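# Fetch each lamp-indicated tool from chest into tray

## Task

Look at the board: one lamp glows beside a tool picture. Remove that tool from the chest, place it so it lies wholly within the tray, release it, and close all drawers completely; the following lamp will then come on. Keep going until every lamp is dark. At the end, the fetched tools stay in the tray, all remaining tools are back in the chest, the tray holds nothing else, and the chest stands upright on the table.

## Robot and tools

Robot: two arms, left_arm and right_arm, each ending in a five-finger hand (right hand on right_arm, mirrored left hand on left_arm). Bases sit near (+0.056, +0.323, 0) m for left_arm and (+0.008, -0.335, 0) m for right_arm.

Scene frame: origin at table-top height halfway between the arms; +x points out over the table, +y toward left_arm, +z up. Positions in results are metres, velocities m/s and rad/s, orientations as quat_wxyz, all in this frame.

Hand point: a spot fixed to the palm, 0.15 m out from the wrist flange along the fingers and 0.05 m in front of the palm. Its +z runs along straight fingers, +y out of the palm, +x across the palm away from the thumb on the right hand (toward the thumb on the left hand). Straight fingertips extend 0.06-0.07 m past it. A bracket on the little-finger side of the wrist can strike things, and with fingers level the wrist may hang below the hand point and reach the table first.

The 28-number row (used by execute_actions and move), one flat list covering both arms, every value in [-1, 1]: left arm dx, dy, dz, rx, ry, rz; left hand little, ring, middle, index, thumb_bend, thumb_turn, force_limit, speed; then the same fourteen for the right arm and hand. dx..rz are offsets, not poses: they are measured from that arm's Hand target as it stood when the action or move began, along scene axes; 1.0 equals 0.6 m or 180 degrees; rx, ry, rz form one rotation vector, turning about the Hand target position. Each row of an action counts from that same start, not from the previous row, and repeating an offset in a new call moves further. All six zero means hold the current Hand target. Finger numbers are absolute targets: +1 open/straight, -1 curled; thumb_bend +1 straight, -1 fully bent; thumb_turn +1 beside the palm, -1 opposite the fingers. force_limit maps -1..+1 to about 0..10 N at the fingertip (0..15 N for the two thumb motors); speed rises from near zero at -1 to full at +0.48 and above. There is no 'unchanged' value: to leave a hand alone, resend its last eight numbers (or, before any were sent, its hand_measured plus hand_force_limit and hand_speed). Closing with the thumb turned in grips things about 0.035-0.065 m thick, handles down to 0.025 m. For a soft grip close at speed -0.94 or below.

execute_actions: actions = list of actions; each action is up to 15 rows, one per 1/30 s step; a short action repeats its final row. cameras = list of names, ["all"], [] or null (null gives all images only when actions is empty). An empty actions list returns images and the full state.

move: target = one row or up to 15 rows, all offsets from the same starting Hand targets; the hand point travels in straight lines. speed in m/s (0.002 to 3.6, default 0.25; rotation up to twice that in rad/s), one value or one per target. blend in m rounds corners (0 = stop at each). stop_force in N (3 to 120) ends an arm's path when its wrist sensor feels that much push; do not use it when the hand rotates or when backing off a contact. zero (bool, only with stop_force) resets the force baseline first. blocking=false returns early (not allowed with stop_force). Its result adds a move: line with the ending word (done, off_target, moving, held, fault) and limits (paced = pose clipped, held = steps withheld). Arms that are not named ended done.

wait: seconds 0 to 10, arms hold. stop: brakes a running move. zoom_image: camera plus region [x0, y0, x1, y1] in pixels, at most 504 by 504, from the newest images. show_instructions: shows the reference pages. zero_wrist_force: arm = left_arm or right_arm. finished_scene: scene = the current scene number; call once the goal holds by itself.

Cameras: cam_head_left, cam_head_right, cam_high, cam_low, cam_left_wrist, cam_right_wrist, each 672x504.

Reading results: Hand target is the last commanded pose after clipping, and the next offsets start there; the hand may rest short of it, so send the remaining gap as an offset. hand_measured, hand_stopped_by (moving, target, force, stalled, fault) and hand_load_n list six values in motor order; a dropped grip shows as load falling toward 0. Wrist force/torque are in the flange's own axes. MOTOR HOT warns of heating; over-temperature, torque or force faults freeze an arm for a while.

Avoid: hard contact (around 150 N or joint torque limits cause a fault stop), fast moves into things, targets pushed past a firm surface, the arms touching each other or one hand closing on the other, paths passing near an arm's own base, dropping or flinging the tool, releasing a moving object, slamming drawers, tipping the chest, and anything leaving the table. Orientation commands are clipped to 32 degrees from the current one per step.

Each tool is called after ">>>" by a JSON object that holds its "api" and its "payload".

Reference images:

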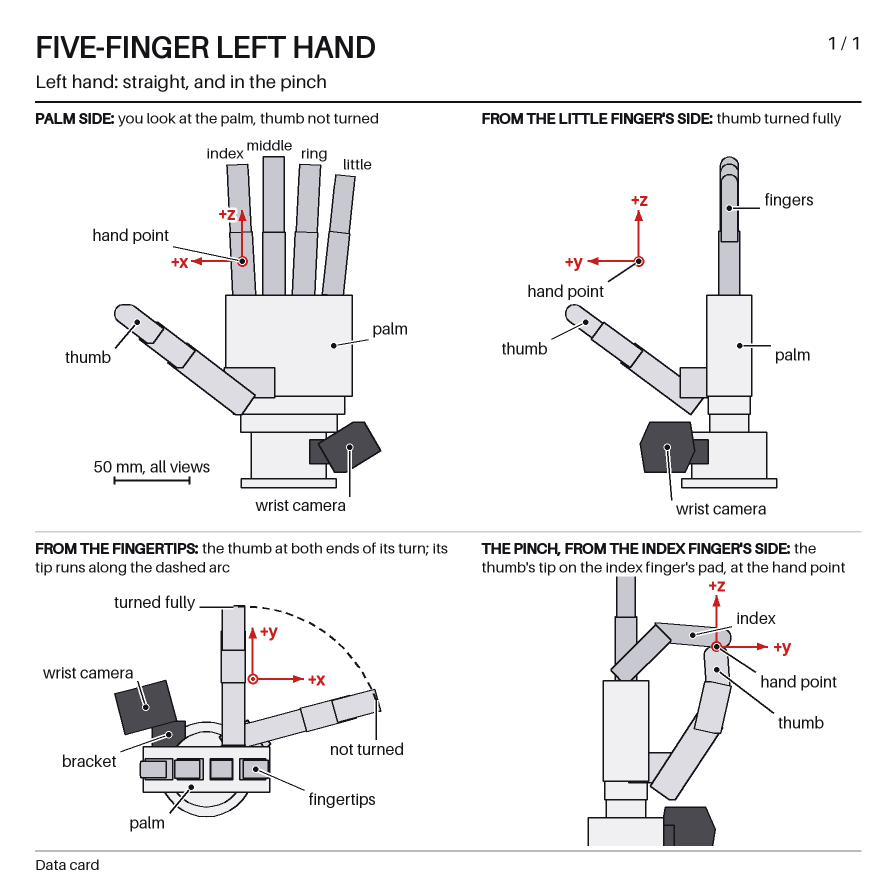

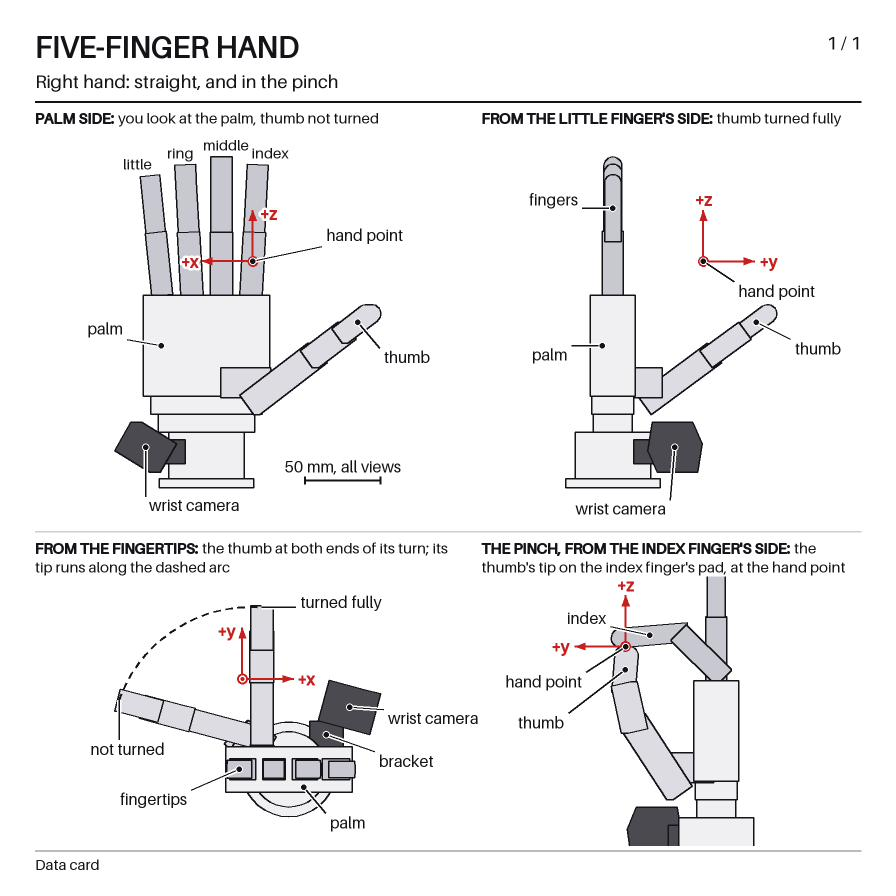

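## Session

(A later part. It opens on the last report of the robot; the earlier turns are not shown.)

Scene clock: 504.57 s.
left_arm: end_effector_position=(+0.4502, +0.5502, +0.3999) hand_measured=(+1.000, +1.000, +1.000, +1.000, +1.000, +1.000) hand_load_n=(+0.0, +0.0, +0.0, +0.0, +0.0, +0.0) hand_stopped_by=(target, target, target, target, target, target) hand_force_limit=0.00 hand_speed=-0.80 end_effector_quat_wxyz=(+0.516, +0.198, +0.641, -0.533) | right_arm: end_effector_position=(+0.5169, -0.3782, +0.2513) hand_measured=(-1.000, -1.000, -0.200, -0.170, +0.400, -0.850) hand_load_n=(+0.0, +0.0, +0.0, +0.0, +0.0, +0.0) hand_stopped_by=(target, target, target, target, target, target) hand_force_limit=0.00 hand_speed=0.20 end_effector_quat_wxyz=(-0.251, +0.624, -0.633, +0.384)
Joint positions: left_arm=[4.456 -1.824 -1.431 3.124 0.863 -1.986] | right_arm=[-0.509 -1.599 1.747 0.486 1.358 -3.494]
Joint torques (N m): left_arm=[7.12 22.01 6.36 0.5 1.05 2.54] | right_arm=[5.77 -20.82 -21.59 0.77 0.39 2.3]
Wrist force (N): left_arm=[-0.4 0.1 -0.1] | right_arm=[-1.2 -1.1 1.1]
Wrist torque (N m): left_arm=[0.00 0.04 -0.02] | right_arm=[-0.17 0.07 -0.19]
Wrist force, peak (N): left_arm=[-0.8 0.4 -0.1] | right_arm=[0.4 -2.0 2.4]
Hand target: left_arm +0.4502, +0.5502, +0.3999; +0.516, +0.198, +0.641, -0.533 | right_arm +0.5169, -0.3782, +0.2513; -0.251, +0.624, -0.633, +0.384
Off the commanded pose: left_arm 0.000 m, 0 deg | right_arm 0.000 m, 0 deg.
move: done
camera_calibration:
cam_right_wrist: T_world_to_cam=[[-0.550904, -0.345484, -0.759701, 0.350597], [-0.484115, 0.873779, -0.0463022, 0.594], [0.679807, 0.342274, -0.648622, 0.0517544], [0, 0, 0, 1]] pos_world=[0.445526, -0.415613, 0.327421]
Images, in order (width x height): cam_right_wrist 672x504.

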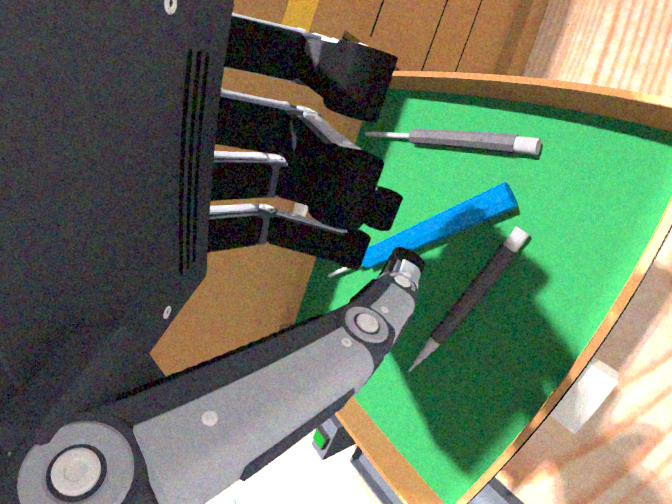

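>>> {"api": "move", "payload": {"target": [[0,0,0,0,0,0,1,1,1,1,1,1,0,-0.8,-0.0182,0.0235,-0.06,0,0,0,-1,-1,-0.2,-0.17,0.4,-0.85,0,0.2]], "speed": 0.06, "stop_force": 4, "cameras": ["cam_right_wrist"]}}

Scene clock: 576.50 s.
left_arm: end_effector_position=(+0.4502, +0.5502, +0.3999) hand_measured=(+1.000, +1.000, +1.000, +1.000, +1.000, +1.000) hand_load_n=(+0.0, +0.0, +0.0, -0.5, +0.0, +0.0) hand_stopped_by=(target, target, target, target, target, target) hand_force_limit=0.00 hand_speed=-0.80 end_effector_quat_wxyz=(+0.516, +0.198, +0.641, -0.533) | right_arm: end_effector_position=(+0.5060, -0.3641, +0.2153) hand_measured=(-1.000, -1.000, -0.200, -0.170, +0.400, -0.850) hand_load_n=(+0.0, +0.0, +0.0, +0.0, +0.0, +0.0) hand_stopped_by=(target, target, target, target, target, target) hand_force_limit=0.00 hand_speed=0.20 end_effector_quat_wxyz=(-0.251, +0.624, -0.633, +0.384)
Joint positions: left_arm=[4.456 -1.824 -1.431 3.124 0.863 -1.986] | right_arm=[-0.484 -1.613 1.853 0.391 1.378 -3.478]
Joint torques (N m): left_arm=[8.18 22.03 6.65 0.36 1.04 2.63] | right_arm=[-5.25 -10.16 -29.46 3.22 -1.17 -1.92]
Wrist force (N): left_arm=[-0.4 0.0 0.1] | right_arm=[-1.3 -1.4 1.2]
Wrist torque (N m): left_arm=[-0.02 0.04 -0.02] | right_arm=[-0.24 0.10 -0.31]
Wrist force, peak (N): left_arm=[-0.7 0.4 0.1] | right_arm=[-1.4 -1.6 1.2]
Hand target: left_arm +0.4502, +0.5502, +0.3999; +0.516, +0.198, +0.641, -0.533 | right_arm +0.5060, -0.3641, +0.2153; -0.251, +0.624, -0.633, +0.384
Off the commanded pose: left_arm 0.000 m, 0 deg | right_arm 0.000 m, 0 deg.
move: done
camera_calibration:
cam_right_wrist: T_world_to_cam=[[-0.55083, -0.345532, -0.759733, 0.322072], [-0.484125, 0.873768, -0.0463908, 0.574762], [0.67986, 0.342252, -0.648578, 0.0309432], [0, 0, 0, 1]] pos_world=[0.434626, -0.401513, 0.291421]
Images, in order (width x height): cam_right_wrist 672x504.

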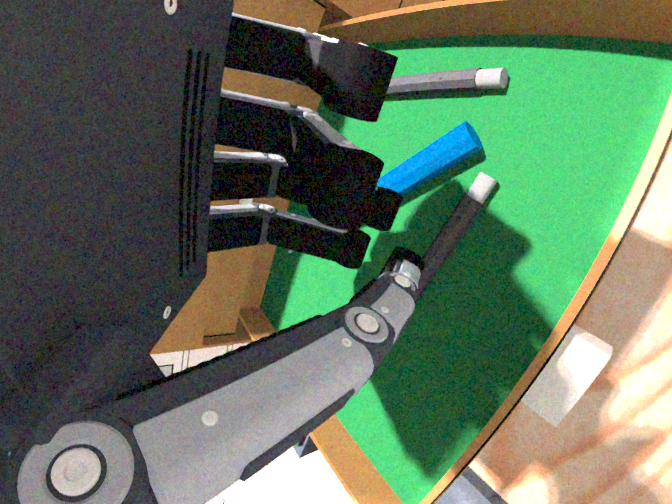

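>>> {"api": "move", "payload": {"target": [[0,0,0,0,0,0,1,1,1,1,1,1,0,-0.8,-0.0033,-0.0017,-0.07,0,0,0,-1,-1,-0.2,-0.17,0.4,-0.85,0,0.2]], "speed": 0.015, "stop_force": 4, "cameras": ["cam_right_wrist"]}}

Scene clock: 593.67 s.
left_arm: end_effector_position=(+0.4502, +0.5502, +0.3999) hand_measured=(+1.000, +1.000, +1.000, +1.000, +1.000, +1.000) hand_load_n=(+0.0, +0.0, +0.0, +0.0, +0.0, +0.0) hand_stopped_by=(target, target, target, target, target, target) hand_force_limit=0.00 hand_speed=-0.80 end_effector_quat_wxyz=(+0.516, +0.198, +0.641, -0.533) | right_arm: end_effector_position=(+0.5046, -0.3648, +0.1864) hand_measured=(-1.000, -1.000, -0.200, -0.170, +0.400, -0.850) hand_load_n=(+0.0, +0.0, -0.5, -1.0, +0.0, +0.0) hand_stopped_by=(target, target, target, target, target, target) hand_force_limit=0.00 hand_speed=0.20 end_effector_quat_wxyz=(-0.251, +0.624, -0.633, +0.384)
Joint positions: left_arm=[4.456 -1.824 -1.431 3.124 0.863 -1.986] | right_arm=[-0.488 -1.597 1.914 0.314 1.375 -3.481]
Joint torques (N m): left_arm=[8.12 22.59 7.58 0.33 0.96 2.51] | right_arm=[4.21 -22.34 -26.26 0.85 0.35 0.16]
Wrist force (N): left_arm=[-0.4 0.3 0.1] | right_arm=[-0.9 -4.6 -1.1]
Wrist torque (N m): left_arm=[0.02 0.05 -0.02] | right_arm=[-0.22 0.06 -0.20]
Wrist force, peak (N): left_arm=[-0.7 0.4 0.0] | right_arm=[-0.2 -11.8 -4.9]
Hand target: left_arm +0.4502, +0.5502, +0.3999; +0.516, +0.198, +0.641, -0.533 | right_arm +0.5046, -0.3648, +0.1864; -0.252, +0.624, -0.633, +0.384 (not the last commanded pose)
Off the commanded pose: left_arm 0.000 m, 0 deg | right_arm 0.013 m, 0 deg.
move: contact (right_arm)
camera_calibration:
cam_right_wrist: T_world_to_cam=[[-0.55083, -0.345532, -0.759733, 0.299158], [-0.484125, 0.873768, -0.0463908, 0.573404], [0.67986, 0.342252, -0.648578, 0.0133227], [0, 0, 0, 1]] pos_world=[0.433326, -0.402213, 0.262521]
Images, in order (width x height): cam_right_wrist 672x504.

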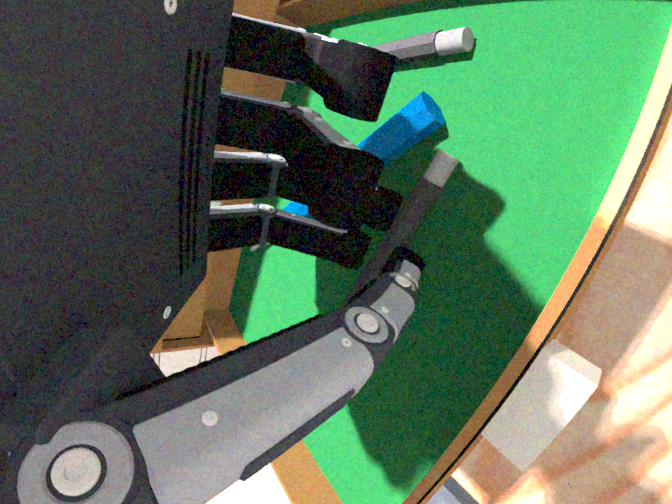

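>>> {"api": "move", "payload": {"target": [[0,0,0,0,0,0,1,1,1,1,1,1,0,-0.8,0,0,0.004,0,0,0,-1,-1,-0.2,-0.17,0.4,-0.85,0,0.2]], "speed": 0.02}}

>>> {"api": "move", "payload": {"target": [[0,0,0,0,0,0,1,1,1,1,1,1,0,-0.8,0,0,0,0,0,0,-1,-1,-0.24,-0.26,0.4,-0.85,-0.35,-0.7]], "speed": 0.02}}

>>> {"api": "move", "payload": {"target": [[0,0,0,0,0,0,1,1,1,1,1,1,0,-0.8,0,0,-0.02,0,0,0,-1,-1,-0.24,-0.26,0.4,-0.85,-0.35,-0.7]], "speed": 0.012, "stop_force": 4, "cameras": ["cam_right_wrist"]}}

Scene clock: 607.33 s.
left_arm: end_effector_position=(+0.4502, +0.5502, +0.3999) hand_measured=(+1.000, +1.000, +1.000, +1.000, +1.000, +1.000) hand_load_n=(+0.0, +0.0, -0.5, +0.0, +0.0, +0.0) hand_stopped_by=(target, target, target, target, target, target) hand_force_limit=0.00 hand_speed=-0.80 end_effector_quat_wxyz=(+0.516, +0.198, +0.641, -0.533) | right_arm: end_effector_position=(+0.5046, -0.3648, +0.1889) hand_measured=(-1.000, -1.000, -0.200, -0.170, +0.400, -0.850) hand_load_n=(+0.0, +0.0, +0.0, +0.0, +0.0, +0.0) hand_stopped_by=(target, target, target, target, target, target) hand_force_limit=0.00 hand_speed=0.20 end_effector_quat_wxyz=(-0.252, +0.624, -0.633, +0.384)
Joint positions: left_arm=[4.456 -1.824 -1.431 3.124 0.863 -1.986] | right_arm=[-0.488 -1.599 1.91 0.32 1.375 -3.481]
Joint torques (N m): left_arm=[7.75 21.44 6.94 0.37 0.87 2.53] | right_arm=[3.7 -22.46 -23.75 2.07 0.27 2.18]
Wrist force (N): left_arm=[-0.2 0.3 -0.1] | right_arm=[-0.9 -1.3 1.1]
Wrist torque (N m): left_arm=[0.03 0.02 -0.02] | right_arm=[-0.21 0.02 -0.17]
Wrist force, peak (N): left_arm=[-0.8 0.2 -0.3] | right_arm=[-0.9 -4.7 -1.1]
Hand target: left_arm +0.4502, +0.5502, +0.3999; +0.516, +0.198, +0.641, -0.533 | right_arm +0.5046, -0.3648, +0.1888; -0.252, +0.624, -0.633, +0.384
Off the commanded pose: left_arm 0.000 m, 0 deg | right_arm 0.000 m, 0 deg.
move: done

Scene clock: 607.83 s.
left_arm: end_effector_position=(+0.4502, +0.5502, +0.3999) hand_measured=(+1.000, +1.000, +1.000, +1.000, +1.000, +1.000) hand_load_n=(+0.0, +0.0, +0.0, +0.0, +0.0, +0.0) hand_stopped_by=(target, target, target, target, target, target) hand_force_limit=0.00 hand_speed=-0.80 end_effector_quat_wxyz=(+0.516, +0.198, +0.641, -0.533) | right_arm: end_effector_position=(+0.5047, -0.3648, +0.1889) hand_measured=(-1.000, -1.000, -0.240, -0.260, +0.400, -0.850) hand_load_n=(+0.0, +0.0, +0.0, +0.0, +0.0, +0.0) hand_stopped_by=(target, target, target, target, target, target) hand_force_limit=-0.35 hand_speed=-0.70 end_effector_quat_wxyz=(-0.252, +0.624, -0.633, +0.384)
Joint positions: left_arm=[4.456 -1.824 -1.431 3.124 0.863 -1.986] | right_arm=[-0.488 -1.599 1.91 0.32 1.375 -3.481]
Joint torques (N m): left_arm=[7.45 23.25 7.37 0.17 0.87 2.35] | right_arm=[4.24 -15.95 -10.38 -1.86 0.3 1.87]
Wrist force (N): left_arm=[-0.5 0.2 0.1] | right_arm=[-1.1 -1.3 1.1]
Wrist torque (N m): left_arm=[0.00 0.06 -0.02] | right_arm=[-0.21 0.04 -0.19]
Wrist force, peak (N): left_arm=[-0.6 0.3 -0.1] | right_arm=[-1.2 -1.4 1.3]
Hand target: left_arm +0.4502, +0.5502, +0.3999; +0.516, +0.198, +0.641, -0.533 | right_arm +0.5046, -0.3648, +0.1888; -0.252, +0.624, -0.633, +0.384
Off the commanded pose: left_arm 0.000 m, 0 deg | right_arm 0.000 m, 0 deg.
move: done

Scene clock: 609.10 s.
left_arm: end_effector_position=(+0.4502, +0.5502, +0.3999) hand_measured=(+1.000, +1.000, +1.000, +1.000, +1.000, +1.000) hand_load_n=(+0.0, +0.0, +0.0, +0.0, +0.0, +0.0) hand_stopped_by=(target, target, target, target, target, target) hand_force_limit=0.00 hand_speed=-0.80 end_effector_quat_wxyz=(+0.516, +0.198, +0.641, -0.533) | right_arm: end_effector_position=(+0.5046, -0.3648, +0.1857) hand_measured=(-1.000, -1.000, -0.240, -0.260, +0.400, -0.850) hand_load_n=(+0.0, +0.0, +0.5, +0.5, +1.5, +0.0) hand_stopped_by=(target, target, target, target, target, target) hand_force_limit=-0.35 hand_speed=-0.70 end_effector_quat_wxyz=(-0.252, +0.624, -0.633, +0.384)
Joint positions: left_arm=[4.456 -1.824 -1.431 3.124 0.863 -1.986] | right_arm=[-0.488 -1.596 1.916 0.312 1.375 -3.481]
Joint torques (N m): left_arm=[7.68 22.55 6.55 0.32 0.99 2.66] | right_arm=[5.63 -23.29 -26.8 3.39 0.36 1.74]
Wrist force (N): left_arm=[-0.4 0.3 0.1] | right_arm=[-0.8 -3.7 -1.2]
Wrist torque (N m): left_arm=[0.03 0.04 -0.03] | right_arm=[-0.27 0.07 -0.21]
Wrist force, peak (N): left_arm=[-0.5 0.5 -0.1] | right_arm=[-0.5 -5.1 -2.5]
Hand target: left_arm +0.4502, +0.5502, +0.3999; +0.516, +0.198, +0.641, -0.533 | right_arm +0.5046, -0.3648, +0.1857; -0.252, +0.624, -0.633, +0.384 (not the last commanded pose)
Off the commanded pose: left_arm 0.000 m, 0 deg | right_arm 0.009 m, 0 deg.
move: contact (right_arm)
camera_calibration:
cam_right_wrist: T_world_to_cam=[[-0.550727, -0.345567, -0.759791, 0.298583], [-0.484072, 0.87379, -0.0465405, 0.573396], [0.67998, 0.342163, -0.648499, 0.0127604], [0, 0, 0, 1]] pos_world=[0.433326, -0.402213, 0.261822]
Images, in order (width x height): cam_right_wrist 672x504.

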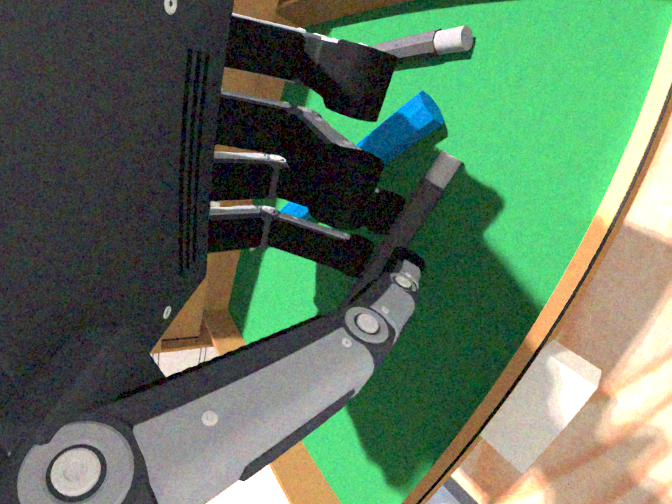

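>>> {"api": "move", "payload": {"target": [[0,0,0,0,0,0,1,1,1,1,1,1,0,-0.8,0,0,0.001,0,0,0,-1,-1,-0.24,-0.26,0.4,-0.85,-0.35,-0.7]], "speed": 0.02}}

>>> {"api": "move", "payload": {"target": [[0,0,0,0,0,0,1,1,1,1,1,1,0,-0.8,0,0,0,0,0,0,-1,-1,-0.5,-0.5,0.4,-0.85,-0.35,-0.88]], "speed": 0.02, "cameras": ["cam_right_wrist"]}}

Scene clock: 615.80 s.
left_arm: end_effector_position=(+0.4502, +0.5502, +0.3999) hand_measured=(+1.000, +1.000, +1.000, +1.000, +1.000, +1.000) hand_load_n=(+0.0, +0.0, +0.0, +0.0, +0.0, +0.0) hand_stopped_by=(target, target, target, target, target, target) hand_force_limit=0.00 hand_speed=-0.80 end_effector_quat_wxyz=(+0.516, +0.198, +0.641, -0.533) | right_arm: end_effector_position=(+0.5046, -0.3648, +0.1863) hand_measured=(-1.000, -1.000, -0.240, -0.260, +0.400, -0.850) hand_load_n=(+0.0, +0.0, +1.0, +0.5, +1.5, +0.0) hand_stopped_by=(target, target, target, target, target, target) hand_force_limit=-0.35 hand_speed=-0.70 end_effector_quat_wxyz=(-0.252, +0.624, -0.633, +0.384)
Joint positions: left_arm=[4.456 -1.824 -1.431 3.124 0.863 -1.986] | right_arm=[-0.488 -1.597 1.915 0.313 1.375 -3.481]
Joint torques (N m): left_arm=[7.13 22.13 6.19 0.37 0.83 2.34] | right_arm=[4.53 -23.77 -25.96 2.85 0.28 2]
Wrist force (N): left_arm=[-0.5 0.0 -0.2] | right_arm=[-0.9 -1.9 0.7]
Wrist torque (N m): left_arm=[0.00 0.06 -0.03] | right_arm=[-0.24 0.04 -0.19]
Wrist force, peak (N): left_arm=[-0.8 0.0 -0.4] | right_arm=[-0.6 -3.7 -1.3]
Hand target: left_arm +0.4502, +0.5502, +0.3999; +0.516, +0.198, +0.641, -0.533 | right_arm +0.5046, -0.3648, +0.1863; -0.252, +0.624, -0.633, +0.384
Off the commanded pose: left_arm 0.000 m, 0 deg | right_arm 0.000 m, 0 deg.
move: done

Scene clock: 616.30 s.
left_arm: end_effector_position=(+0.4502, +0.5502, +0.3999) hand_measured=(+1.000, +1.000, +1.000, +1.000, +1.000, +1.000) hand_load_n=(+0.0, +0.5, +0.0, +0.0, +0.0, +0.0) hand_stopped_by=(target, target, target, target, target, target) hand_force_limit=0.00 hand_speed=-0.80 end_effector_quat_wxyz=(+0.516, +0.198, +0.641, -0.533) | right_arm: end_effector_position=(+0.5046, -0.3648, +0.1863) hand_measured=(-1.000, -1.000, -0.260, -0.314, +0.402, -0.850) hand_load_n=(+0.0, +0.5, +2.5, +4.0, +10.0, -0.5) hand_stopped_by=(target, target, force, force, target, target) hand_force_limit=-0.35 hand_speed=-0.88 end_effector_quat_wxyz=(-0.252, +0.624, -0.633, +0.384)
Joint positions: left_arm=[4.456 -1.824 -1.431 3.124 0.863 -1.986] | right_arm=[-0.488 -1.597 1.915 0.313 1.375 -3.481]
Joint torques (N m): left_arm=[7.36 22.56 6.69 0.33 0.76 2.39] | right_arm=[6.74 -22.61 -24.57 1.74 0.33 2]
Wrist force (N): left_arm=[-0.6 0.1 -0.2] | right_arm=[-1.2 -1.8 1.0]
Wrist torque (N m): left_arm=[0.00 0.07 -0.03] | right_arm=[-0.20 0.07 -0.18]
Wrist force, peak (N): left_arm=[-0.8 0.2 -0.2] | right_arm=[-1.2 -2.0 1.1]
Hand target: left_arm +0.4502, +0.5502, +0.3999; +0.516, +0.198, +0.641, -0.533 | right_arm +0.5046, -0.3648, +0.1863; -0.252, +0.624, -0.633, +0.384
Off the commanded pose: left_arm 0.000 m, 0 deg | right_arm 0.000 m, 0 deg.
move: done
camera_calibration:
cam_right_wrist: T_world_to_cam=[[-0.550727, -0.345567, -0.759791, 0.299039], [-0.484072, 0.87379, -0.0465405, 0.573424], [0.67998, 0.342163, -0.648499, 0.0131495], [0, 0, 0, 1]] pos_world=[0.433326, -0.402213, 0.262422]
Images, in order (width x height): cam_right_wrist 672x504.

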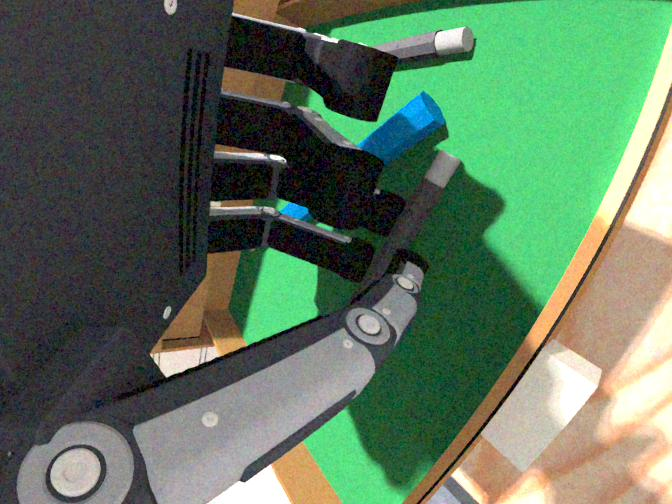

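Gripped. Lift.

>>> {"api": "move", "payload": {"target": [[0,0,0,0,0,0,1,1,1,1,1,1,0,-0.8,0,0,0.12,0,0,0,-1,-1,-0.5,-0.5,0.4,-0.85,-0.35,-0.88]], "speed": 0.05, "cameras": ["cam_right_wrist"]}}

Scene clock: 621.20 s.
left_arm: end_effector_position=(+0.4502, +0.5502, +0.3999) hand_measured=(+1.000, +1.000, +1.000, +1.000, +1.000, +1.000) hand_load_n=(+0.0, +0.0, +0.0, +0.0, +0.0, +0.0) hand_stopped_by=(target, target, target, target, target, target) hand_force_limit=0.00 hand_speed=-0.80 end_effector_quat_wxyz=(+0.516, +0.198, +0.641, -0.533) | right_arm: end_effector_position=(+0.5046, -0.3647, +0.2585) hand_measured=(-1.000, -1.000, -0.260, -0.314, +0.402, -0.850) hand_load_n=(+0.0, +0.0, +2.5, +4.0, +10.0, -0.5) hand_stopped_by=(target, target, force, force, target, target) hand_force_limit=-0.35 hand_speed=-0.88 end_effector_quat_wxyz=(-0.252, +0.624, -0.633, +0.384) end_effector_velocity=(+0.001, +0.000, -0.002) end_effector_angular_velocity=(-0.002, -0.001, +0.000)
Joint positions: left_arm=[4.456 -1.824 -1.431 3.124 0.863 -1.986] | right_arm=[-0.488 -1.636 1.763 0.504 1.375 -3.481]
Joint velocities: left_arm=[within noise] | right_arm=[0 0.002 0.004 -0.007 0 -0.001]
Joint torques (N m): left_arm=[8.22 22.71 6.33 0.15 0.9 2.5] | right_arm=[-0.63 -9.4 -8.46 -2.33 -0.54 1.13]
Wrist force (N): left_arm=[-0.4 0.2 -0.2] | right_arm=[-1.2 -0.9 1.4]
Wrist torque (N m): left_arm=[0.03 0.04 -0.02] | right_arm=[-0.19 0.06 -0.19]
Wrist force, peak (N): left_arm=[-0.7 0.4 -0.3] | right_arm=[-1.2 -2.3 1.1]
Hand target: left_arm +0.4502, +0.5502, +0.3999; +0.516, +0.198, +0.641, -0.533 | right_arm +0.5046, -0.3648, +0.2583; -0.252, +0.624, -0.633, +0.384
Off the commanded pose: left_arm 0.000 m, 0 deg | right_arm 0.000 m, 0 deg.
move: done
camera_calibration:
cam_right_wrist: T_world_to_cam=[[-0.550676, -0.345542, -0.75984, 0.353824], [-0.484069, 0.873791, -0.0465444, 0.576781], [0.680025, 0.342184, -0.648442, 0.0598767], [0, 0, 0, 1]] pos_world=[0.433326, -0.402213, 0.334522]
Images, in order (width x height): cam_right_wrist 672x504.

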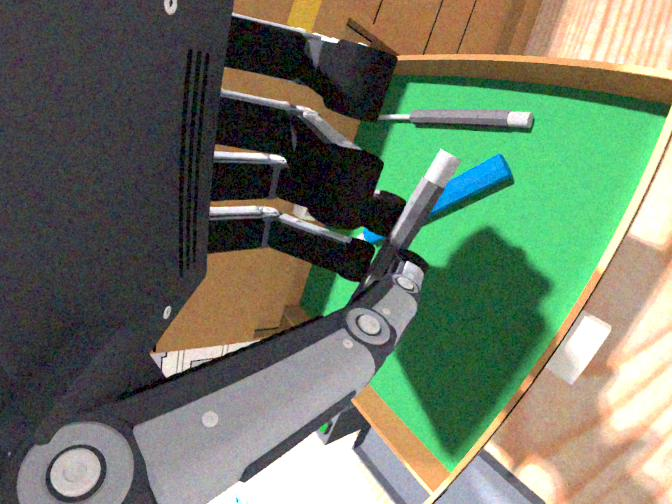

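>>> {"api": "move", "payload": {"target": [[0,0,0,0,0,0,1,1,1,1,1,1,0,-0.8,-0.0743,0.108,0.069,0,0,0.0944,-1,-1,-0.5,-0.5,0.4,-0.85,-0.35,-0.88],[0,0,0,0,0,0,1,1,1,1,1,1,0,-0.8,-0.1588,0.4167,-0.0975,0,0,0.4,-1,-1,-0.5,-0.5,0.4,-0.85,-0.35,-0.88],[0,0,0,0,0,0,1,1,1,1,1,1,0,-0.8,-0.1588,0.4167,-0.3558,0,0,0.4,-1,-1,-0.5,-0.5,0.4,-0.85,-0.35,-0.88]], "speed": [0.15,0.2,0.1], "blend": [0.03,0.02,0], "cameras": ["cam_right_wrist"]}}

Scene clock: 696.50 s.
left_arm: end_effector_position=(+0.4502, +0.5502, +0.3999) hand_measured=(+1.000, +1.000, +1.000, +1.000, +1.000, +1.000) hand_load_n=(+0.0, +0.0, +0.0, +0.0, +0.0, -0.5) hand_stopped_by=(target, target, target, target, target, target) hand_force_limit=0.00 hand_speed=-0.80 end_effector_quat_wxyz=(+0.516, +0.198, +0.641, -0.533) | right_arm: end_effector_position=(+0.4093, -0.1147, +0.0448) hand_measured=(-1.000, -1.000, -0.260, -0.314, +0.402, -0.850) hand_load_n=(+0.0, +0.0, +2.5, +4.0, +10.0, -0.5) hand_stopped_by=(target, target, force, force, target, target) hand_force_limit=-0.35 hand_speed=-0.88 end_effector_quat_wxyz=(-0.429, +0.877, -0.145, +0.163)
Joint positions: left_arm=[4.456 -1.824 -1.431 3.124 0.863 -1.986] | right_arm=[-0.238 -1.253 2.058 0.345 0.687 -4.386]
Joint torques (N m): left_arm=[7.14 23.39 7.07 0.44 0.82 2.3] | right_arm=[7.8 -24.77 -21.98 3.27 0.1 2.2]
Wrist force (N): left_arm=[-0.6 0.3 -0.2] | right_arm=[-0.9 -1.2 1.0]
Wrist torque (N m): left_arm=[0.03 0.07 -0.04] | right_arm=[-0.21 0.03 -0.24]
Wrist force, peak (N): left_arm=[-0.8 0.3 -0.1] | right_arm=[-1.4 -1.3 1.9]
Hand target: left_arm +0.4502, +0.5502, +0.3999; +0.516, +0.198, +0.641, -0.533 | right_arm +0.4094, -0.1147, +0.0448; -0.429, +0.877, -0.145, +0.163
Off the commanded pose: left_arm 0.000 m, 0 deg | right_arm 0.000 m, 0 deg.
move: done
camera_calibration:
cam_right_wrist: T_world_to_cam=[[0.158379, -0.630572, -0.759799, -0.097519], [-0.980617, -0.190354, -0.04643, 0.38338], [-0.115353, 0.752425, -0.648498, 0.273272], [0, 0, 0, 1]] pos_world=[0.422916, -0.194132, 0.120922]
Images, in order (width x height): cam_right_wrist 672x504.

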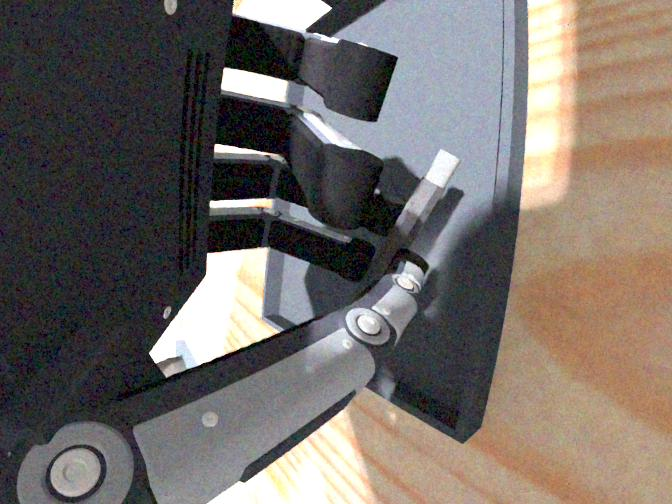

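>>> {"api": "move", "payload": {"target": [[0,0,0,0,0,0,1,1,1,1,1,1,0,-0.8,0,0,-0.06,0,0,0,-1,-1,-0.5,-0.5,0.4,-0.85,-0.35,-0.88]], "speed": 0.015, "stop_force": 3, "cameras": ["cam_right_wrist"]}}

Scene clock: 709.33 s.
left_arm: end_effector_position=(+0.4502, +0.5502, +0.3999) hand_measured=(+1.000, +1.000, +1.000, +1.000, +1.000, +1.000) hand_load_n=(+0.0, +0.0, +0.0, +0.0, +0.0, +0.0) hand_stopped_by=(target, target, target, target, target, target) hand_force_limit=0.00 hand_speed=-0.80 end_effector_quat_wxyz=(+0.516, +0.198, +0.641, -0.533) | right_arm: end_effector_position=(+0.4093, -0.1147, +0.0166) hand_measured=(-1.000, -1.000, -0.260, -0.314, +0.402, -0.850) hand_load_n=(+0.0, +0.0, +3.0, +4.0, +9.5, -0.5) hand_stopped_by=(target, target, force, force, target, target) hand_force_limit=-0.35 hand_speed=-0.88 end_effector_quat_wxyz=(-0.429, +0.877, -0.145, +0.163)
Joint positions: left_arm=[4.456 -1.824 -1.431 3.124 0.863 -1.986] | right_arm=[-0.238 -1.197 2.079 0.268 0.687 -4.386]
Joint torques (N m): left_arm=[7.09 22.58 7.97 0.38 0.82 2.34] | right_arm=[2.32 -32.63 -19.97 4.45 0.23 -1.59]
Wrist force (N): left_arm=[-0.5 0.3 -0.4] | right_arm=[-0.5 -3.1 -1.3]
Wrist torque (N m): left_arm=[0.04 0.05 -0.03] | right_arm=[-0.26 0.05 -0.24]
Wrist force, peak (N): left_arm=[-0.8 0.3 -0.4] | right_arm=[0.8 -10.7 -8.7]
Hand target: left_arm +0.4502, +0.5502, +0.3999; +0.516, +0.198, +0.641, -0.533 | right_arm +0.4094, -0.1147, +0.0166; -0.429, +0.877, -0.145, +0.163 (not the last commanded pose)
Off the commanded pose: left_arm 0.000 m, 0 deg | right_arm 0.008 m, 0 deg.
move: contact (right_arm)
camera_calibration:
cam_right_wrist: T_world_to_cam=[[0.158379, -0.630572, -0.759799, -0.118945], [-0.980617, -0.190354, -0.04643, 0.38207], [-0.115353, 0.752425, -0.648498, 0.254984], [0, 0, 0, 1]] pos_world=[0.422916, -0.194132, 0.0927219]
Images, in order (width x height): cam_right_wrist 672x504.

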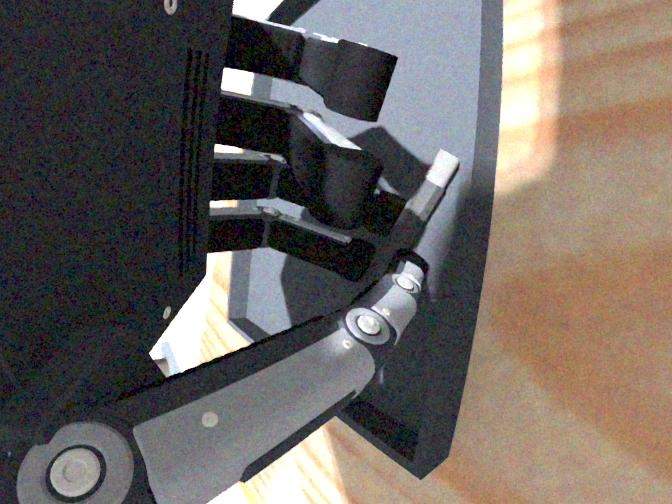

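>>> {"api": "move", "payload": {"target": [0,0,0,0,0,0,1,1,1,1,1,1,0,-0.8,0,0,0,0,0,0,-1,-1,-0.13,-0.13,0.44,-0.85,-0.35,-0.6], "speed": 0.02}}

>>> {"api": "move", "payload": {"target": [[0,0,0,0,0,0,1,1,1,1,1,1,0,-0.8,0,0,0.06,0,0,0,-1,-1,-0.13,-0.13,0.44,-0.85,-0.35,-0.6],[0,0,0,0,0,0,1,1,1,1,1,1,0,-0.8,0,0,0.18,0,0,0,-1,-1,-0.13,-0.13,0.44,-0.85,-0.35,-0.6]], "speed": [0.03,0.15], "blend": [0.005,0], "cameras": ["cam_right_wrist"]}}

>>> {"api": "move", "payload": {"target": [[0,0,0,0,0,0,1,1,1,1,1,1,0,-0.8,0.051,-0.0255,0.3057,0,0,-0.3611,-1,-1,-0.13,-0.13,0.44,-0.85,-0.35,-0.6],[0,0,0,0,0,0,1,1,1,1,1,1,0,-0.8,0.0012,-0.409,0.389,0,0,-0.6944,-1,-1,-0.13,-0.13,0.44,-0.85,-0.35,-0.6]], "speed": 0.28, "blend": 0.04}}

>>> {"api": "move", "payload": {"target": [[0,0,0,0,0,0,1,1,1,1,1,1,0,-0.8,-0.0417,-0.0667,-0.0333,0.1240,-0.5450,-0.1506,-1,-1,-1,-1,0.4,1,0,0.2]], "speed": 0.3}}

Scene clock: 741.60 s.
left_arm: end_effector_position=(+0.4502, +0.5502, +0.3999) hand_measured=(+1.000, +1.000, +1.000, +1.000, +1.000, +1.000) hand_load_n=(+0.0, +0.0, +0.0, +0.0, +0.0, +0.0) hand_stopped_by=(target, target, target, target, target, target) hand_force_limit=0.00 hand_speed=-0.80 end_effector_quat_wxyz=(+0.516, +0.198, +0.641, -0.533) | right_arm: end_effector_position=(+0.4094, -0.1147, +0.0167) hand_measured=(-1.000, -1.000, -0.186, -0.164, +0.438, -0.850) hand_load_n=(+0.0, +0.0, -10.0, -11.0, -2.0, -0.5) hand_stopped_by=(target, target, stalled, stalled, target, target) hand_force_limit=-0.35 hand_speed=-0.60 end_effector_quat_wxyz=(-0.429, +0.877, -0.145, +0.163)
Joint positions: left_arm=[4.456 -1.824 -1.431 3.124 0.863 -1.986] | right_arm=[-0.238 -1.197 2.079 0.268 0.687 -4.386]
Joint torques (N m): left_arm=[6.36 21.71 6.78 0.3 0.89 2.4] | right_arm=[3.84 -12.34 -8.23 0.55 1.19 -1.38]
Wrist force (N): left_arm=[-0.3 0.2 -0.1] | right_arm=[4.7 -23.5 -24.3]
Wrist torque (N m): left_arm=[0.02 0.03 -0.02] | right_arm=[-0.44 0.22 -0.42]
Wrist force, peak (N): left_arm=[-0.7 0.4 0.0] | right_arm=[5.0 -23.8 -25.9]
Hand target: left_arm +0.4502, +0.5502, +0.3999; +0.516, +0.198, +0.641, -0.533 | right_arm +0.4094, -0.1147, +0.0166; -0.429, +0.877, -0.145, +0.163
Off the commanded pose: left_arm 0.000 m, 0 deg | right_arm 0.000 m, 0 deg.
move: done

Scene clock: 743.73 s.
left_arm: end_effector_position=(+0.4502, +0.5502, +0.3999) hand_measured=(+1.000, +1.000, +1.000, +1.000, +1.000, +1.000) hand_load_n=(+0.0, +0.0, +0.0, +0.0, +0.0, +0.0) hand_stopped_by=(target, target, target, target, target, target) hand_force_limit=0.00 hand_speed=-0.80 end_effector_quat_wxyz=(+0.516, +0.198, +0.641, -0.533) | right_arm: end_effector_position=(+0.4094, -0.1148, +0.1246) hand_measured=(-1.000, -1.000, -0.186, -0.162, +0.438, -0.850) hand_load_n=(+0.0, +0.0, +0.0, +0.0, +0.0, +0.0) hand_stopped_by=(target, target, stalled, stalled, target, target) hand_force_limit=-0.35 hand_speed=-0.60 end_effector_quat_wxyz=(-0.429, +0.877, -0.145, +0.163)
Joint positions: left_arm=[4.456 -1.824 -1.431 3.124 0.863 -1.986] | right_arm=[-0.238 -1.386 1.973 0.564 0.687 -4.386]
Joint torques (N m): left_arm=[7.43 22.77 7.18 0.26 0.56 2.46] | right_arm=[-4.66 -27.19 -5.87 2.08 -1.74 0.16]
Wrist force (N): left_arm=[-0.6 0.2 0.0] | right_arm=[-0.7 -1.2 1.2]
Wrist torque (N m): left_arm=[0.01 0.08 -0.03] | right_arm=[-0.20 0.01 -0.11]
Wrist force, peak (N): left_arm=[-0.7 0.1 -0.3] | right_arm=[4.8 -23.5 -24.9]
Hand target: left_arm +0.4502, +0.5502, +0.3999; +0.516, +0.198, +0.641, -0.533 | right_arm +0.4094, -0.1147, +0.1246; -0.429, +0.877, -0.145, +0.163
Off the commanded pose: left_arm 0.000 m, 0 deg | right_arm 0.000 m, 0 deg.
move: done
camera_calibration:
cam_right_wrist: T_world_to_cam=[[0.158622, -0.630647, -0.759686, -0.0370269], [-0.980589, -0.190444, -0.0466513, 0.3871], [-0.115257, 0.75234, -0.648614, 0.324988], [0, 0, 0, 1]] pos_world=[0.422916, -0.194132, 0.200722]
Images, in order (width x height): cam_right_wrist 672x504.

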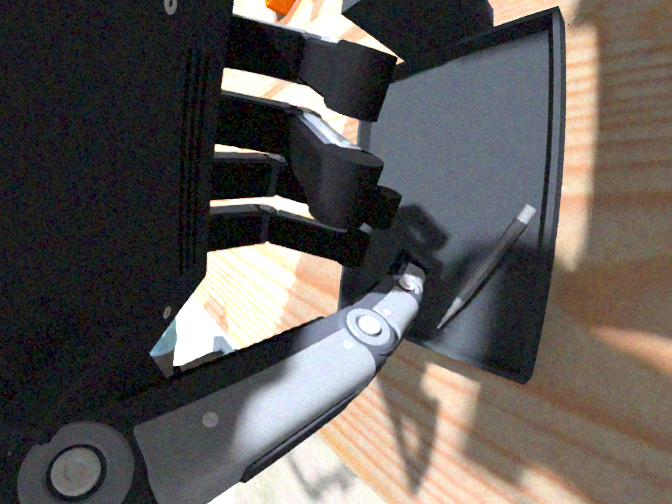

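Scene clock: 748.13 s.
left_arm: end_effector_position=(+0.4502, +0.5502, +0.3999) hand_measured=(+1.000, +1.000, +1.000, +1.000, +1.000, +1.000) hand_load_n=(+0.0, +0.0, +0.0, +0.0, +0.0, +0.0) hand_stopped_by=(target, target, target, target, target, target) hand_force_limit=0.00 hand_speed=-0.80 end_effector_quat_wxyz=(+0.516, +0.198, +0.641, -0.533) | right_arm: end_effector_position=(+0.4101, -0.3601, +0.3580) hand_measured=(-1.000, -1.000, -0.186, -0.162, +0.438, -0.850) hand_load_n=(+0.0, +0.5, +0.0, +0.0, +0.0, +0.0) hand_stopped_by=(target, target, stalled, stalled, target, target) hand_force_limit=-0.35 hand_speed=-0.60 end_effector_quat_wxyz=(+0.054, -0.276, +0.845, -0.456)
Joint positions: left_arm=[4.456 -1.824 -1.431 3.124 0.863 -1.986] | right_arm=[-0.083 -1.567 1.508 1.051 2.378 -2.504]
Joint torques (N m): left_arm=[5.97 22.88 6.47 0.02 0.7 2.41] | right_arm=[-1.75 -24.87 -6.85 -0.43 0.17 0.23]
Wrist force (N): left_arm=[-0.4 0.0 0.0] | right_arm=[-1.2 -1.2 1.4]
Wrist torque (N m): left_arm=[-0.01 0.04 -0.01] | right_arm=[-0.20 0.03 -0.19]
Wrist force, peak (N): left_arm=[-0.8 0.4 -0.2] | right_arm=[-0.9 -1.8 2.0]
Hand target: left_arm +0.4502, +0.5502, +0.3999; +0.516, +0.198, +0.641, -0.533 | right_arm +0.4101, -0.3601, +0.3580; +0.054, -0.276, +0.845, -0.456
Off the commanded pose: left_arm 0.000 m, 0 deg | right_arm 0.000 m, 0 deg.
move: done

Scene clock: 751.70 s.
left_arm: end_effector_position=(+0.4502, +0.5502, +0.3999) hand_measured=(+1.000, +1.000, +1.000, +1.000, +1.000, +1.000) hand_load_n=(+0.0, +0.0, +0.0, +0.0, +0.0, +0.0) hand_stopped_by=(target, target, target, target, target, target) hand_force_limit=0.00 hand_speed=-0.80 end_effector_quat_wxyz=(+0.516, +0.198, +0.641, -0.533) | right_arm: end_effector_position=(+0.3851, -0.4001, +0.3379) hand_measured=(-1.000, -1.000, -1.000, -1.000, +0.400, +1.000) hand_load_n=(+0.0, +0.0, +0.0, +0.0, +0.0, +0.0) hand_stopped_by=(target, target, target, target, target, target) hand_force_limit=0.00 hand_speed=0.20 end_effector_quat_wxyz=(+0.614, +0.351, +0.613, -0.353)
Joint positions: left_arm=[4.456 -1.824 -1.431 3.124 0.863 -1.986] | right_arm=[-0.099 -1.993 2.369 -0.38 2.549 -1.576]
Joint torques (N m): left_arm=[7.76 23.29 6.85 0.1 0.72 2.23] | right_arm=[-6.29 -6.41 -29 -1.62 -0.39 1.27]
Wrist force (N): left_arm=[-0.7 0.2 -0.3] | right_arm=[-2.0 -1.7 1.0]
Wrist torque (N m): left_arm=[0.04 0.08 -0.04] | right_arm=[-0.30 0.14 -0.21]
Wrist force, peak (N): left_arm=[-0.8 0.4 0.0] | right_arm=[-2.3 -2.0 1.6]
Hand target: left_arm +0.4502, +0.5502, +0.3999; +0.516, +0.198, +0.641, -0.533 | right_arm +0.3851, -0.4002, +0.3380; +0.614, +0.351, +0.612, -0.353
Off the commanded pose: left_arm 0.000 m, 0 deg | right_arm 0.000 m, 0 deg.
move: done

>>> {"api": "move", "payload": {"target": [[0,0,0,0,0,0,1,1,1,1,1,1,0,-0.8,0,0,-0.2267,0,0,0,-1,-1,-1,-1,0.4,1,0,0.2]], "speed": 0.15, "stop_force": 10}}

>>> {"api": "move", "payload": {"target": [[0,0,0,0,0,0,1,1,1,1,1,1,0,-0.8,0.36,0.0132,0,0,0,0,-1,-1,-1,-1,0.4,1,0,0.2],[0,0,0,0,0,0,1,1,1,1,1,1,0,-0.8,0.425,0.0156,0,0,0,0,-1,-1,-1,-1,0.4,1,0,0.2]], "speed": [0.07,0.04], "stop_force": 12}}

>>> {"api": "move", "payload": {"target": [[0,0,0,0,0,0,1,1,1,1,1,1,0,-0.8,-0.0917,-0.0034,0,0,0,0,-1,-1,-1,0.35,0.4,-0.72,-0.2,0.4]], "speed": 0.15, "cameras": ["cam_head_left", "cam_right_wrist"]}}

>>> {"api": "zoom_image", "payload": {"camera": "cam_head_left", "region": [310, 200, 410, 320]}}

Scene clock: 772.27 s.
left_arm: end_effector_position=(+0.4502, +0.5502, +0.3999) hand_measured=(+1.000, +1.000, +1.000, +1.000, +1.000, +1.000) hand_load_n=(+0.0, +0.0, +0.0, +0.0, +0.0, +0.0) hand_stopped_by=(target, target, target, target, target, target) hand_force_limit=0.00 hand_speed=-0.80 end_effector_quat_wxyz=(+0.516, +0.198, +0.641, -0.533) | right_arm: end_effector_position=(+0.3850, -0.4002, +0.2020) hand_measured=(-1.000, -1.000, -1.000, -1.000, +0.400, +1.000) hand_load_n=(+0.0, +0.0, +0.0, +0.0, +0.0, +0.0) hand_stopped_by=(target, target, target, target, target, target) hand_force_limit=0.00 hand_speed=0.20 end_effector_quat_wxyz=(+0.614, +0.351, +0.612, -0.353)
Joint positions: left_arm=[4.456 -1.824 -1.431 3.124 0.863 -1.986] | right_arm=[-0.099 -1.672 2.605 -0.938 2.549 -1.576]
Joint torques (N m): left_arm=[6.57 23.34 7.49 0.25 0.95 2.39] | right_arm=[7.23 -1.68 -22.05 -3.47 0 2.39]
Wrist force (N): left_arm=[-0.4 0.2 -0.3] | right_arm=[-1.9 -1.2 1.2]
Wrist torque (N m): left_arm=[0.04 0.03 -0.02] | right_arm=[-0.23 0.12 -0.18]
Wrist force, peak (N): left_arm=[-0.8 0.2 -0.1] | right_arm=[-3.0 -1.5 1.1]
Hand target: left_arm +0.4502, +0.5502, +0.3999; +0.516, +0.198, +0.641, -0.533 | right_arm +0.3851, -0.4002, +0.2020; +0.614, +0.351, +0.612, -0.353
Off the commanded pose: left_arm 0.000 m, 0 deg | right_arm 0.000 m, 0 deg.
move: done

Scene clock: 777.03 s.
left_arm: end_effector_position=(+0.4502, +0.5502, +0.3999) hand_measured=(+1.000, +1.000, +1.000, +1.000, +1.000, +1.000) hand_load_n=(+0.0, +0.0, +0.0, +0.0, +0.0, +0.0) hand_stopped_by=(target, target, target, target, target, target) hand_force_limit=0.00 hand_speed=-0.80 end_effector_quat_wxyz=(+0.516, +0.198, +0.641, -0.533) | right_arm: end_effector_position=(+0.6230, -0.3914, +0.2020) hand_measured=(-1.000, -1.000, -1.000, -1.000, +0.400, +1.000) hand_load_n=(+0.0, +0.0, +0.0, +0.0, +0.5, +0.5) hand_stopped_by=(target, target, target, target, target, target) hand_force_limit=0.00 hand_speed=0.20 end_effector_quat_wxyz=(+0.614, +0.351, +0.612, -0.353)
Joint positions: left_arm=[4.456 -1.824 -1.431 3.124 0.863 -1.986] | right_arm=[-0.044 -1.172 1.981 -0.815 2.605 -1.577]
Joint torques (N m): left_arm=[6.74 23.26 6.23 0.21 0.82 2.37] | right_arm=[-6.02 -22.88 -25.7 -0.33 -1.3 -2.55]
Wrist force (N): left_arm=[-0.5 0.3 -0.2] | right_arm=[-1.3 -9.3 -4.6]
Wrist torque (N m): left_arm=[0.05 0.06 -0.04] | right_arm=[-0.34 -0.16 0.09]
Wrist force, peak (N): left_arm=[-0.7 0.5 -0.2] | right_arm=[3.0 -24.0 -20.4]
Hand target: left_arm +0.4502, +0.5502, +0.3999; +0.516, +0.198, +0.641, -0.533 | right_arm +0.6230, -0.3914, +0.2020; +0.614, +0.351, +0.612, -0.353 (not the last commanded pose)
Off the commanded pose: left_arm 0.000 m, 0 deg | right_arm 0.017 m, 0 deg.
move: contact (right_arm); path passed 1 of 2 targets

Scene clock: 777.90 s.
left_arm: end_effector_position=(+0.4502, +0.5502, +0.3999) hand_measured=(+1.000, +1.000, +1.000, +1.000, +1.000, +1.000) hand_load_n=(+0.0, +0.0, +0.0, +0.0, +0.0, +0.0) hand_stopped_by=(target, target, target, target, target, target) hand_force_limit=0.00 hand_speed=-0.80 end_effector_quat_wxyz=(+0.516, +0.198, +0.641, -0.533) | right_arm: end_effector_position=(+0.5680, -0.3935, +0.2020) hand_measured=(-1.000, -1.000, -1.000, +0.350, +0.400, +0.922) hand_load_n=(+0.0, +0.0, +0.0, +0.0, +0.0, +0.0) hand_stopped_by=(target, target, target, target, target, force) hand_force_limit=-0.20 hand_speed=0.40 end_effector_quat_wxyz=(+0.614, +0.351, +0.612, -0.353)
Joint positions: left_arm=[4.456 -1.824 -1.431 3.124 0.863 -1.986] | right_arm=[-0.05 -1.272 2.136 -0.87 2.599 -1.577]
Joint torques (N m): left_arm=[5.81 22.74 6.79 0.08 0.68 2.37] | right_arm=[4.25 -29.12 -12.84 1.81 0.32 -1.86]
Wrist force (N): left_arm=[-0.6 0.2 -0.2] | right_arm=[-2.1 -1.5 1.0]
Wrist torque (N m): left_arm=[0.03 0.07 -0.03] | right_arm=[-0.23 0.14 -0.27]
Wrist force, peak (N): left_arm=[-0.9 0.1 -0.3] | right_arm=[-1.1 -9.4 -4.7]
Hand target: left_arm +0.4502, +0.5502, +0.3999; +0.516, +0.198, +0.641, -0.533 | right_arm +0.5679, -0.3935, +0.2020; +0.614, +0.351, +0.612, -0.353
Off the commanded pose: left_arm 0.000 m, 0 deg | right_arm 0.000 m, 0 deg.
move: done
camera_calibration:
cam_right_wrist: T_world_to_cam=[[0.860797, 0.430709, -0.271144, -0.259036], [-0.0297595, 0.574437, 0.818008, 0.0794231], [0.508078, -0.69607, 0.507291, -0.554266], [0, 0, 0, 1]] pos_world=[0.506951, -0.319862, 0.145969]
Images, in order (width x height): cam_head_left 672x504, cam_right_wrist 672x504.

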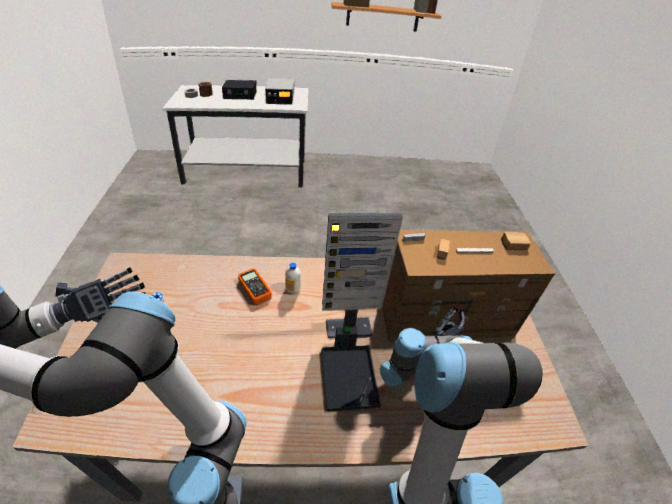

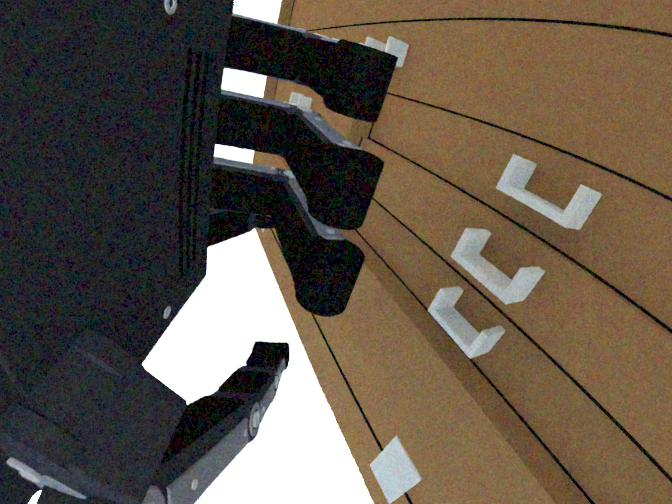

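Scaled by 4.200.

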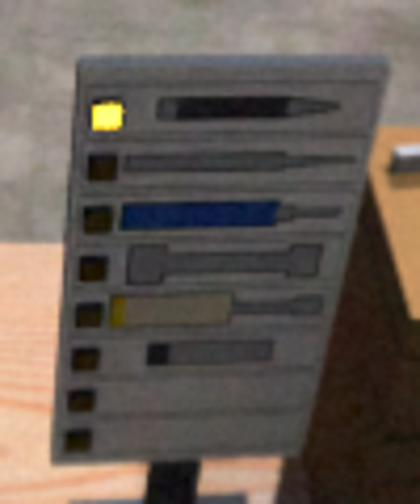

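>>> {"api": "move", "payload": {"target": [[0,0,0,0,0,0,1,1,1,1,1,1,0,-0.8,-0.0258,0.058,-0.0333,0,0,0,-1,-1,-1,0.35,0.4,-0.73,0,0.4]], "speed": 0.2}}

>>> {"api": "move", "payload": {"target": [[0,0,0,0,0,0,1,1,1,1,1,1,0,-0.8,0.1083,0.004,0,0,0,0,-1,-1,-1,0.35,0.4,-0.73,0,0.4]], "speed": 0.03, "stop_force": 6, "cameras": ["cam_head_left"]}}

>>> {"api": "zoom_image", "payload": {"camera": "cam_head_left", "region": [310, 200, 410, 320]}}

Scene clock: 795.73 s.
left_arm: end_effector_position=(+0.4502, +0.5502, +0.3999) hand_measured=(+1.000, +1.000, +1.000, +1.000, +1.000, +1.000) hand_load_n=(+0.0, +0.0, +0.0, +0.0, +0.0, +0.0) hand_stopped_by=(target, target, target, target, target, target) hand_force_limit=0.00 hand_speed=-0.80 end_effector_quat_wxyz=(+0.516, +0.198, +0.641, -0.533) | right_arm: end_effector_position=(+0.5525, -0.3587, +0.1820) hand_measured=(-1.000, -1.000, -1.000, +0.350, +0.400, -0.730) hand_load_n=(+0.0, +0.0, +0.0, +0.0, +0.0, +0.0) hand_stopped_by=(target, target, target, target, target, target) hand_force_limit=0.00 hand_speed=0.40 end_effector_quat_wxyz=(+0.614, +0.351, +0.612, -0.353)
Joint positions: left_arm=[4.456 -1.824 -1.431 3.124 0.863 -1.986] | right_arm=[0.043 -1.232 2.156 -0.931 2.691 -1.578]
Joint torques (N m): left_arm=[7.41 22.92 6.19 0.11 0.82 2.29] | right_arm=[2.2 -34.47 -22.53 2.18 -0.33 -1.33]
Wrist force (N): left_arm=[-0.3 0.2 -0.1] | right_arm=[-1.8 -1.8 1.1]
Wrist torque (N m): left_arm=[0.02 0.03 -0.01] | right_arm=[-0.32 0.11 -0.24]
Wrist force, peak (N): left_arm=[-0.8 0.2 -0.4] | right_arm=[-2.5 -1.8 1.8]
Hand target: left_arm +0.4502, +0.5502, +0.3999; +0.516, +0.198, +0.641, -0.533 | right_arm +0.5525, -0.3587, +0.1820; +0.614, +0.351, +0.612, -0.353
Off the commanded pose: left_arm 0.000 m, 0 deg | right_arm 0.000 m, 0 deg.
move: done

Scene clock: 798.20 s.
left_arm: end_effector_position=(+0.4502, +0.5502, +0.3999) hand_measured=(+1.000, +1.000, +1.000, +1.000, +1.000, +1.000) hand_load_n=(+0.0, +0.0, +0.0, +0.0, +0.0, +0.0) hand_stopped_by=(target, target, target, target, target, target) hand_force_limit=0.00 hand_speed=-0.80 end_effector_quat_wxyz=(+0.516, +0.198, +0.641, -0.533) | right_arm: end_effector_position=(+0.6026, -0.3568, +0.1820) hand_measured=(-1.000, -1.000, -1.000, +0.350, +0.400, -0.730) hand_load_n=(+0.0, +0.0, +0.0, +0.0, -1.0, +0.5) hand_stopped_by=(target, target, target, target, target, target) hand_force_limit=0.00 hand_speed=0.40 end_effector_quat_wxyz=(+0.614, +0.351, +0.612, -0.353)
Joint positions: left_arm=[4.456 -1.824 -1.431 3.124 0.863 -1.986] | right_arm=[0.038 -1.148 2.018 -0.877 2.687 -1.578]
Joint torques (N m): left_arm=[6.71 23.98 7.22 0.15 0.73 2.15] | right_arm=[4.14 -23.93 -22.47 -2.7 -0.32 0.64]
Wrist force (N): left_arm=[-0.4 0.2 -0.3] | right_arm=[-2.3 -4.8 -1.9]
Wrist torque (N m): left_arm=[0.03 0.03 -0.02] | right_arm=[-0.47 0.14 -0.28]
Wrist force, peak (N): left_arm=[-0.7 0.0 -0.1] | right_arm=[-3.3 -18.6 -18.1]
Hand target: left_arm +0.4502, +0.5502, +0.3999; +0.516, +0.198, +0.641, -0.533 | right_arm +0.6027, -0.3568, +0.1820; +0.614, +0.351, +0.612, -0.353 (not the last commanded pose)
Off the commanded pose: left_arm 0.000 m, 0 deg | right_arm 0.015 m, 0 deg.
move: contact (right_arm)
Images, in order (width x height): cam_head_left 672x504.

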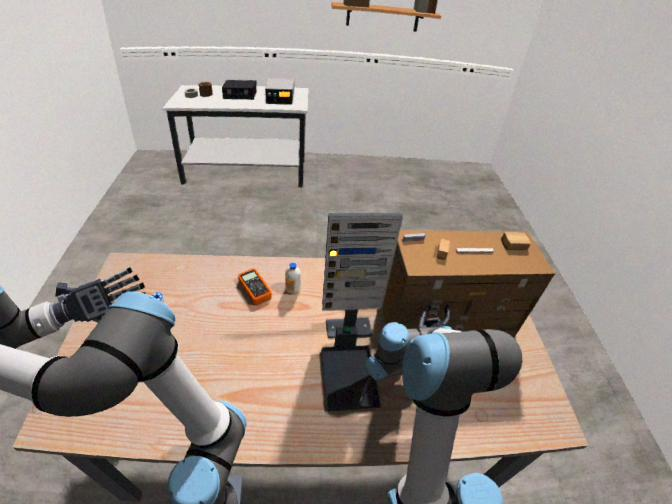

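Scaled by 4.200.

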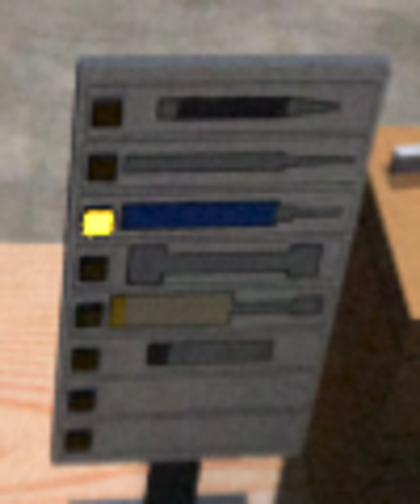

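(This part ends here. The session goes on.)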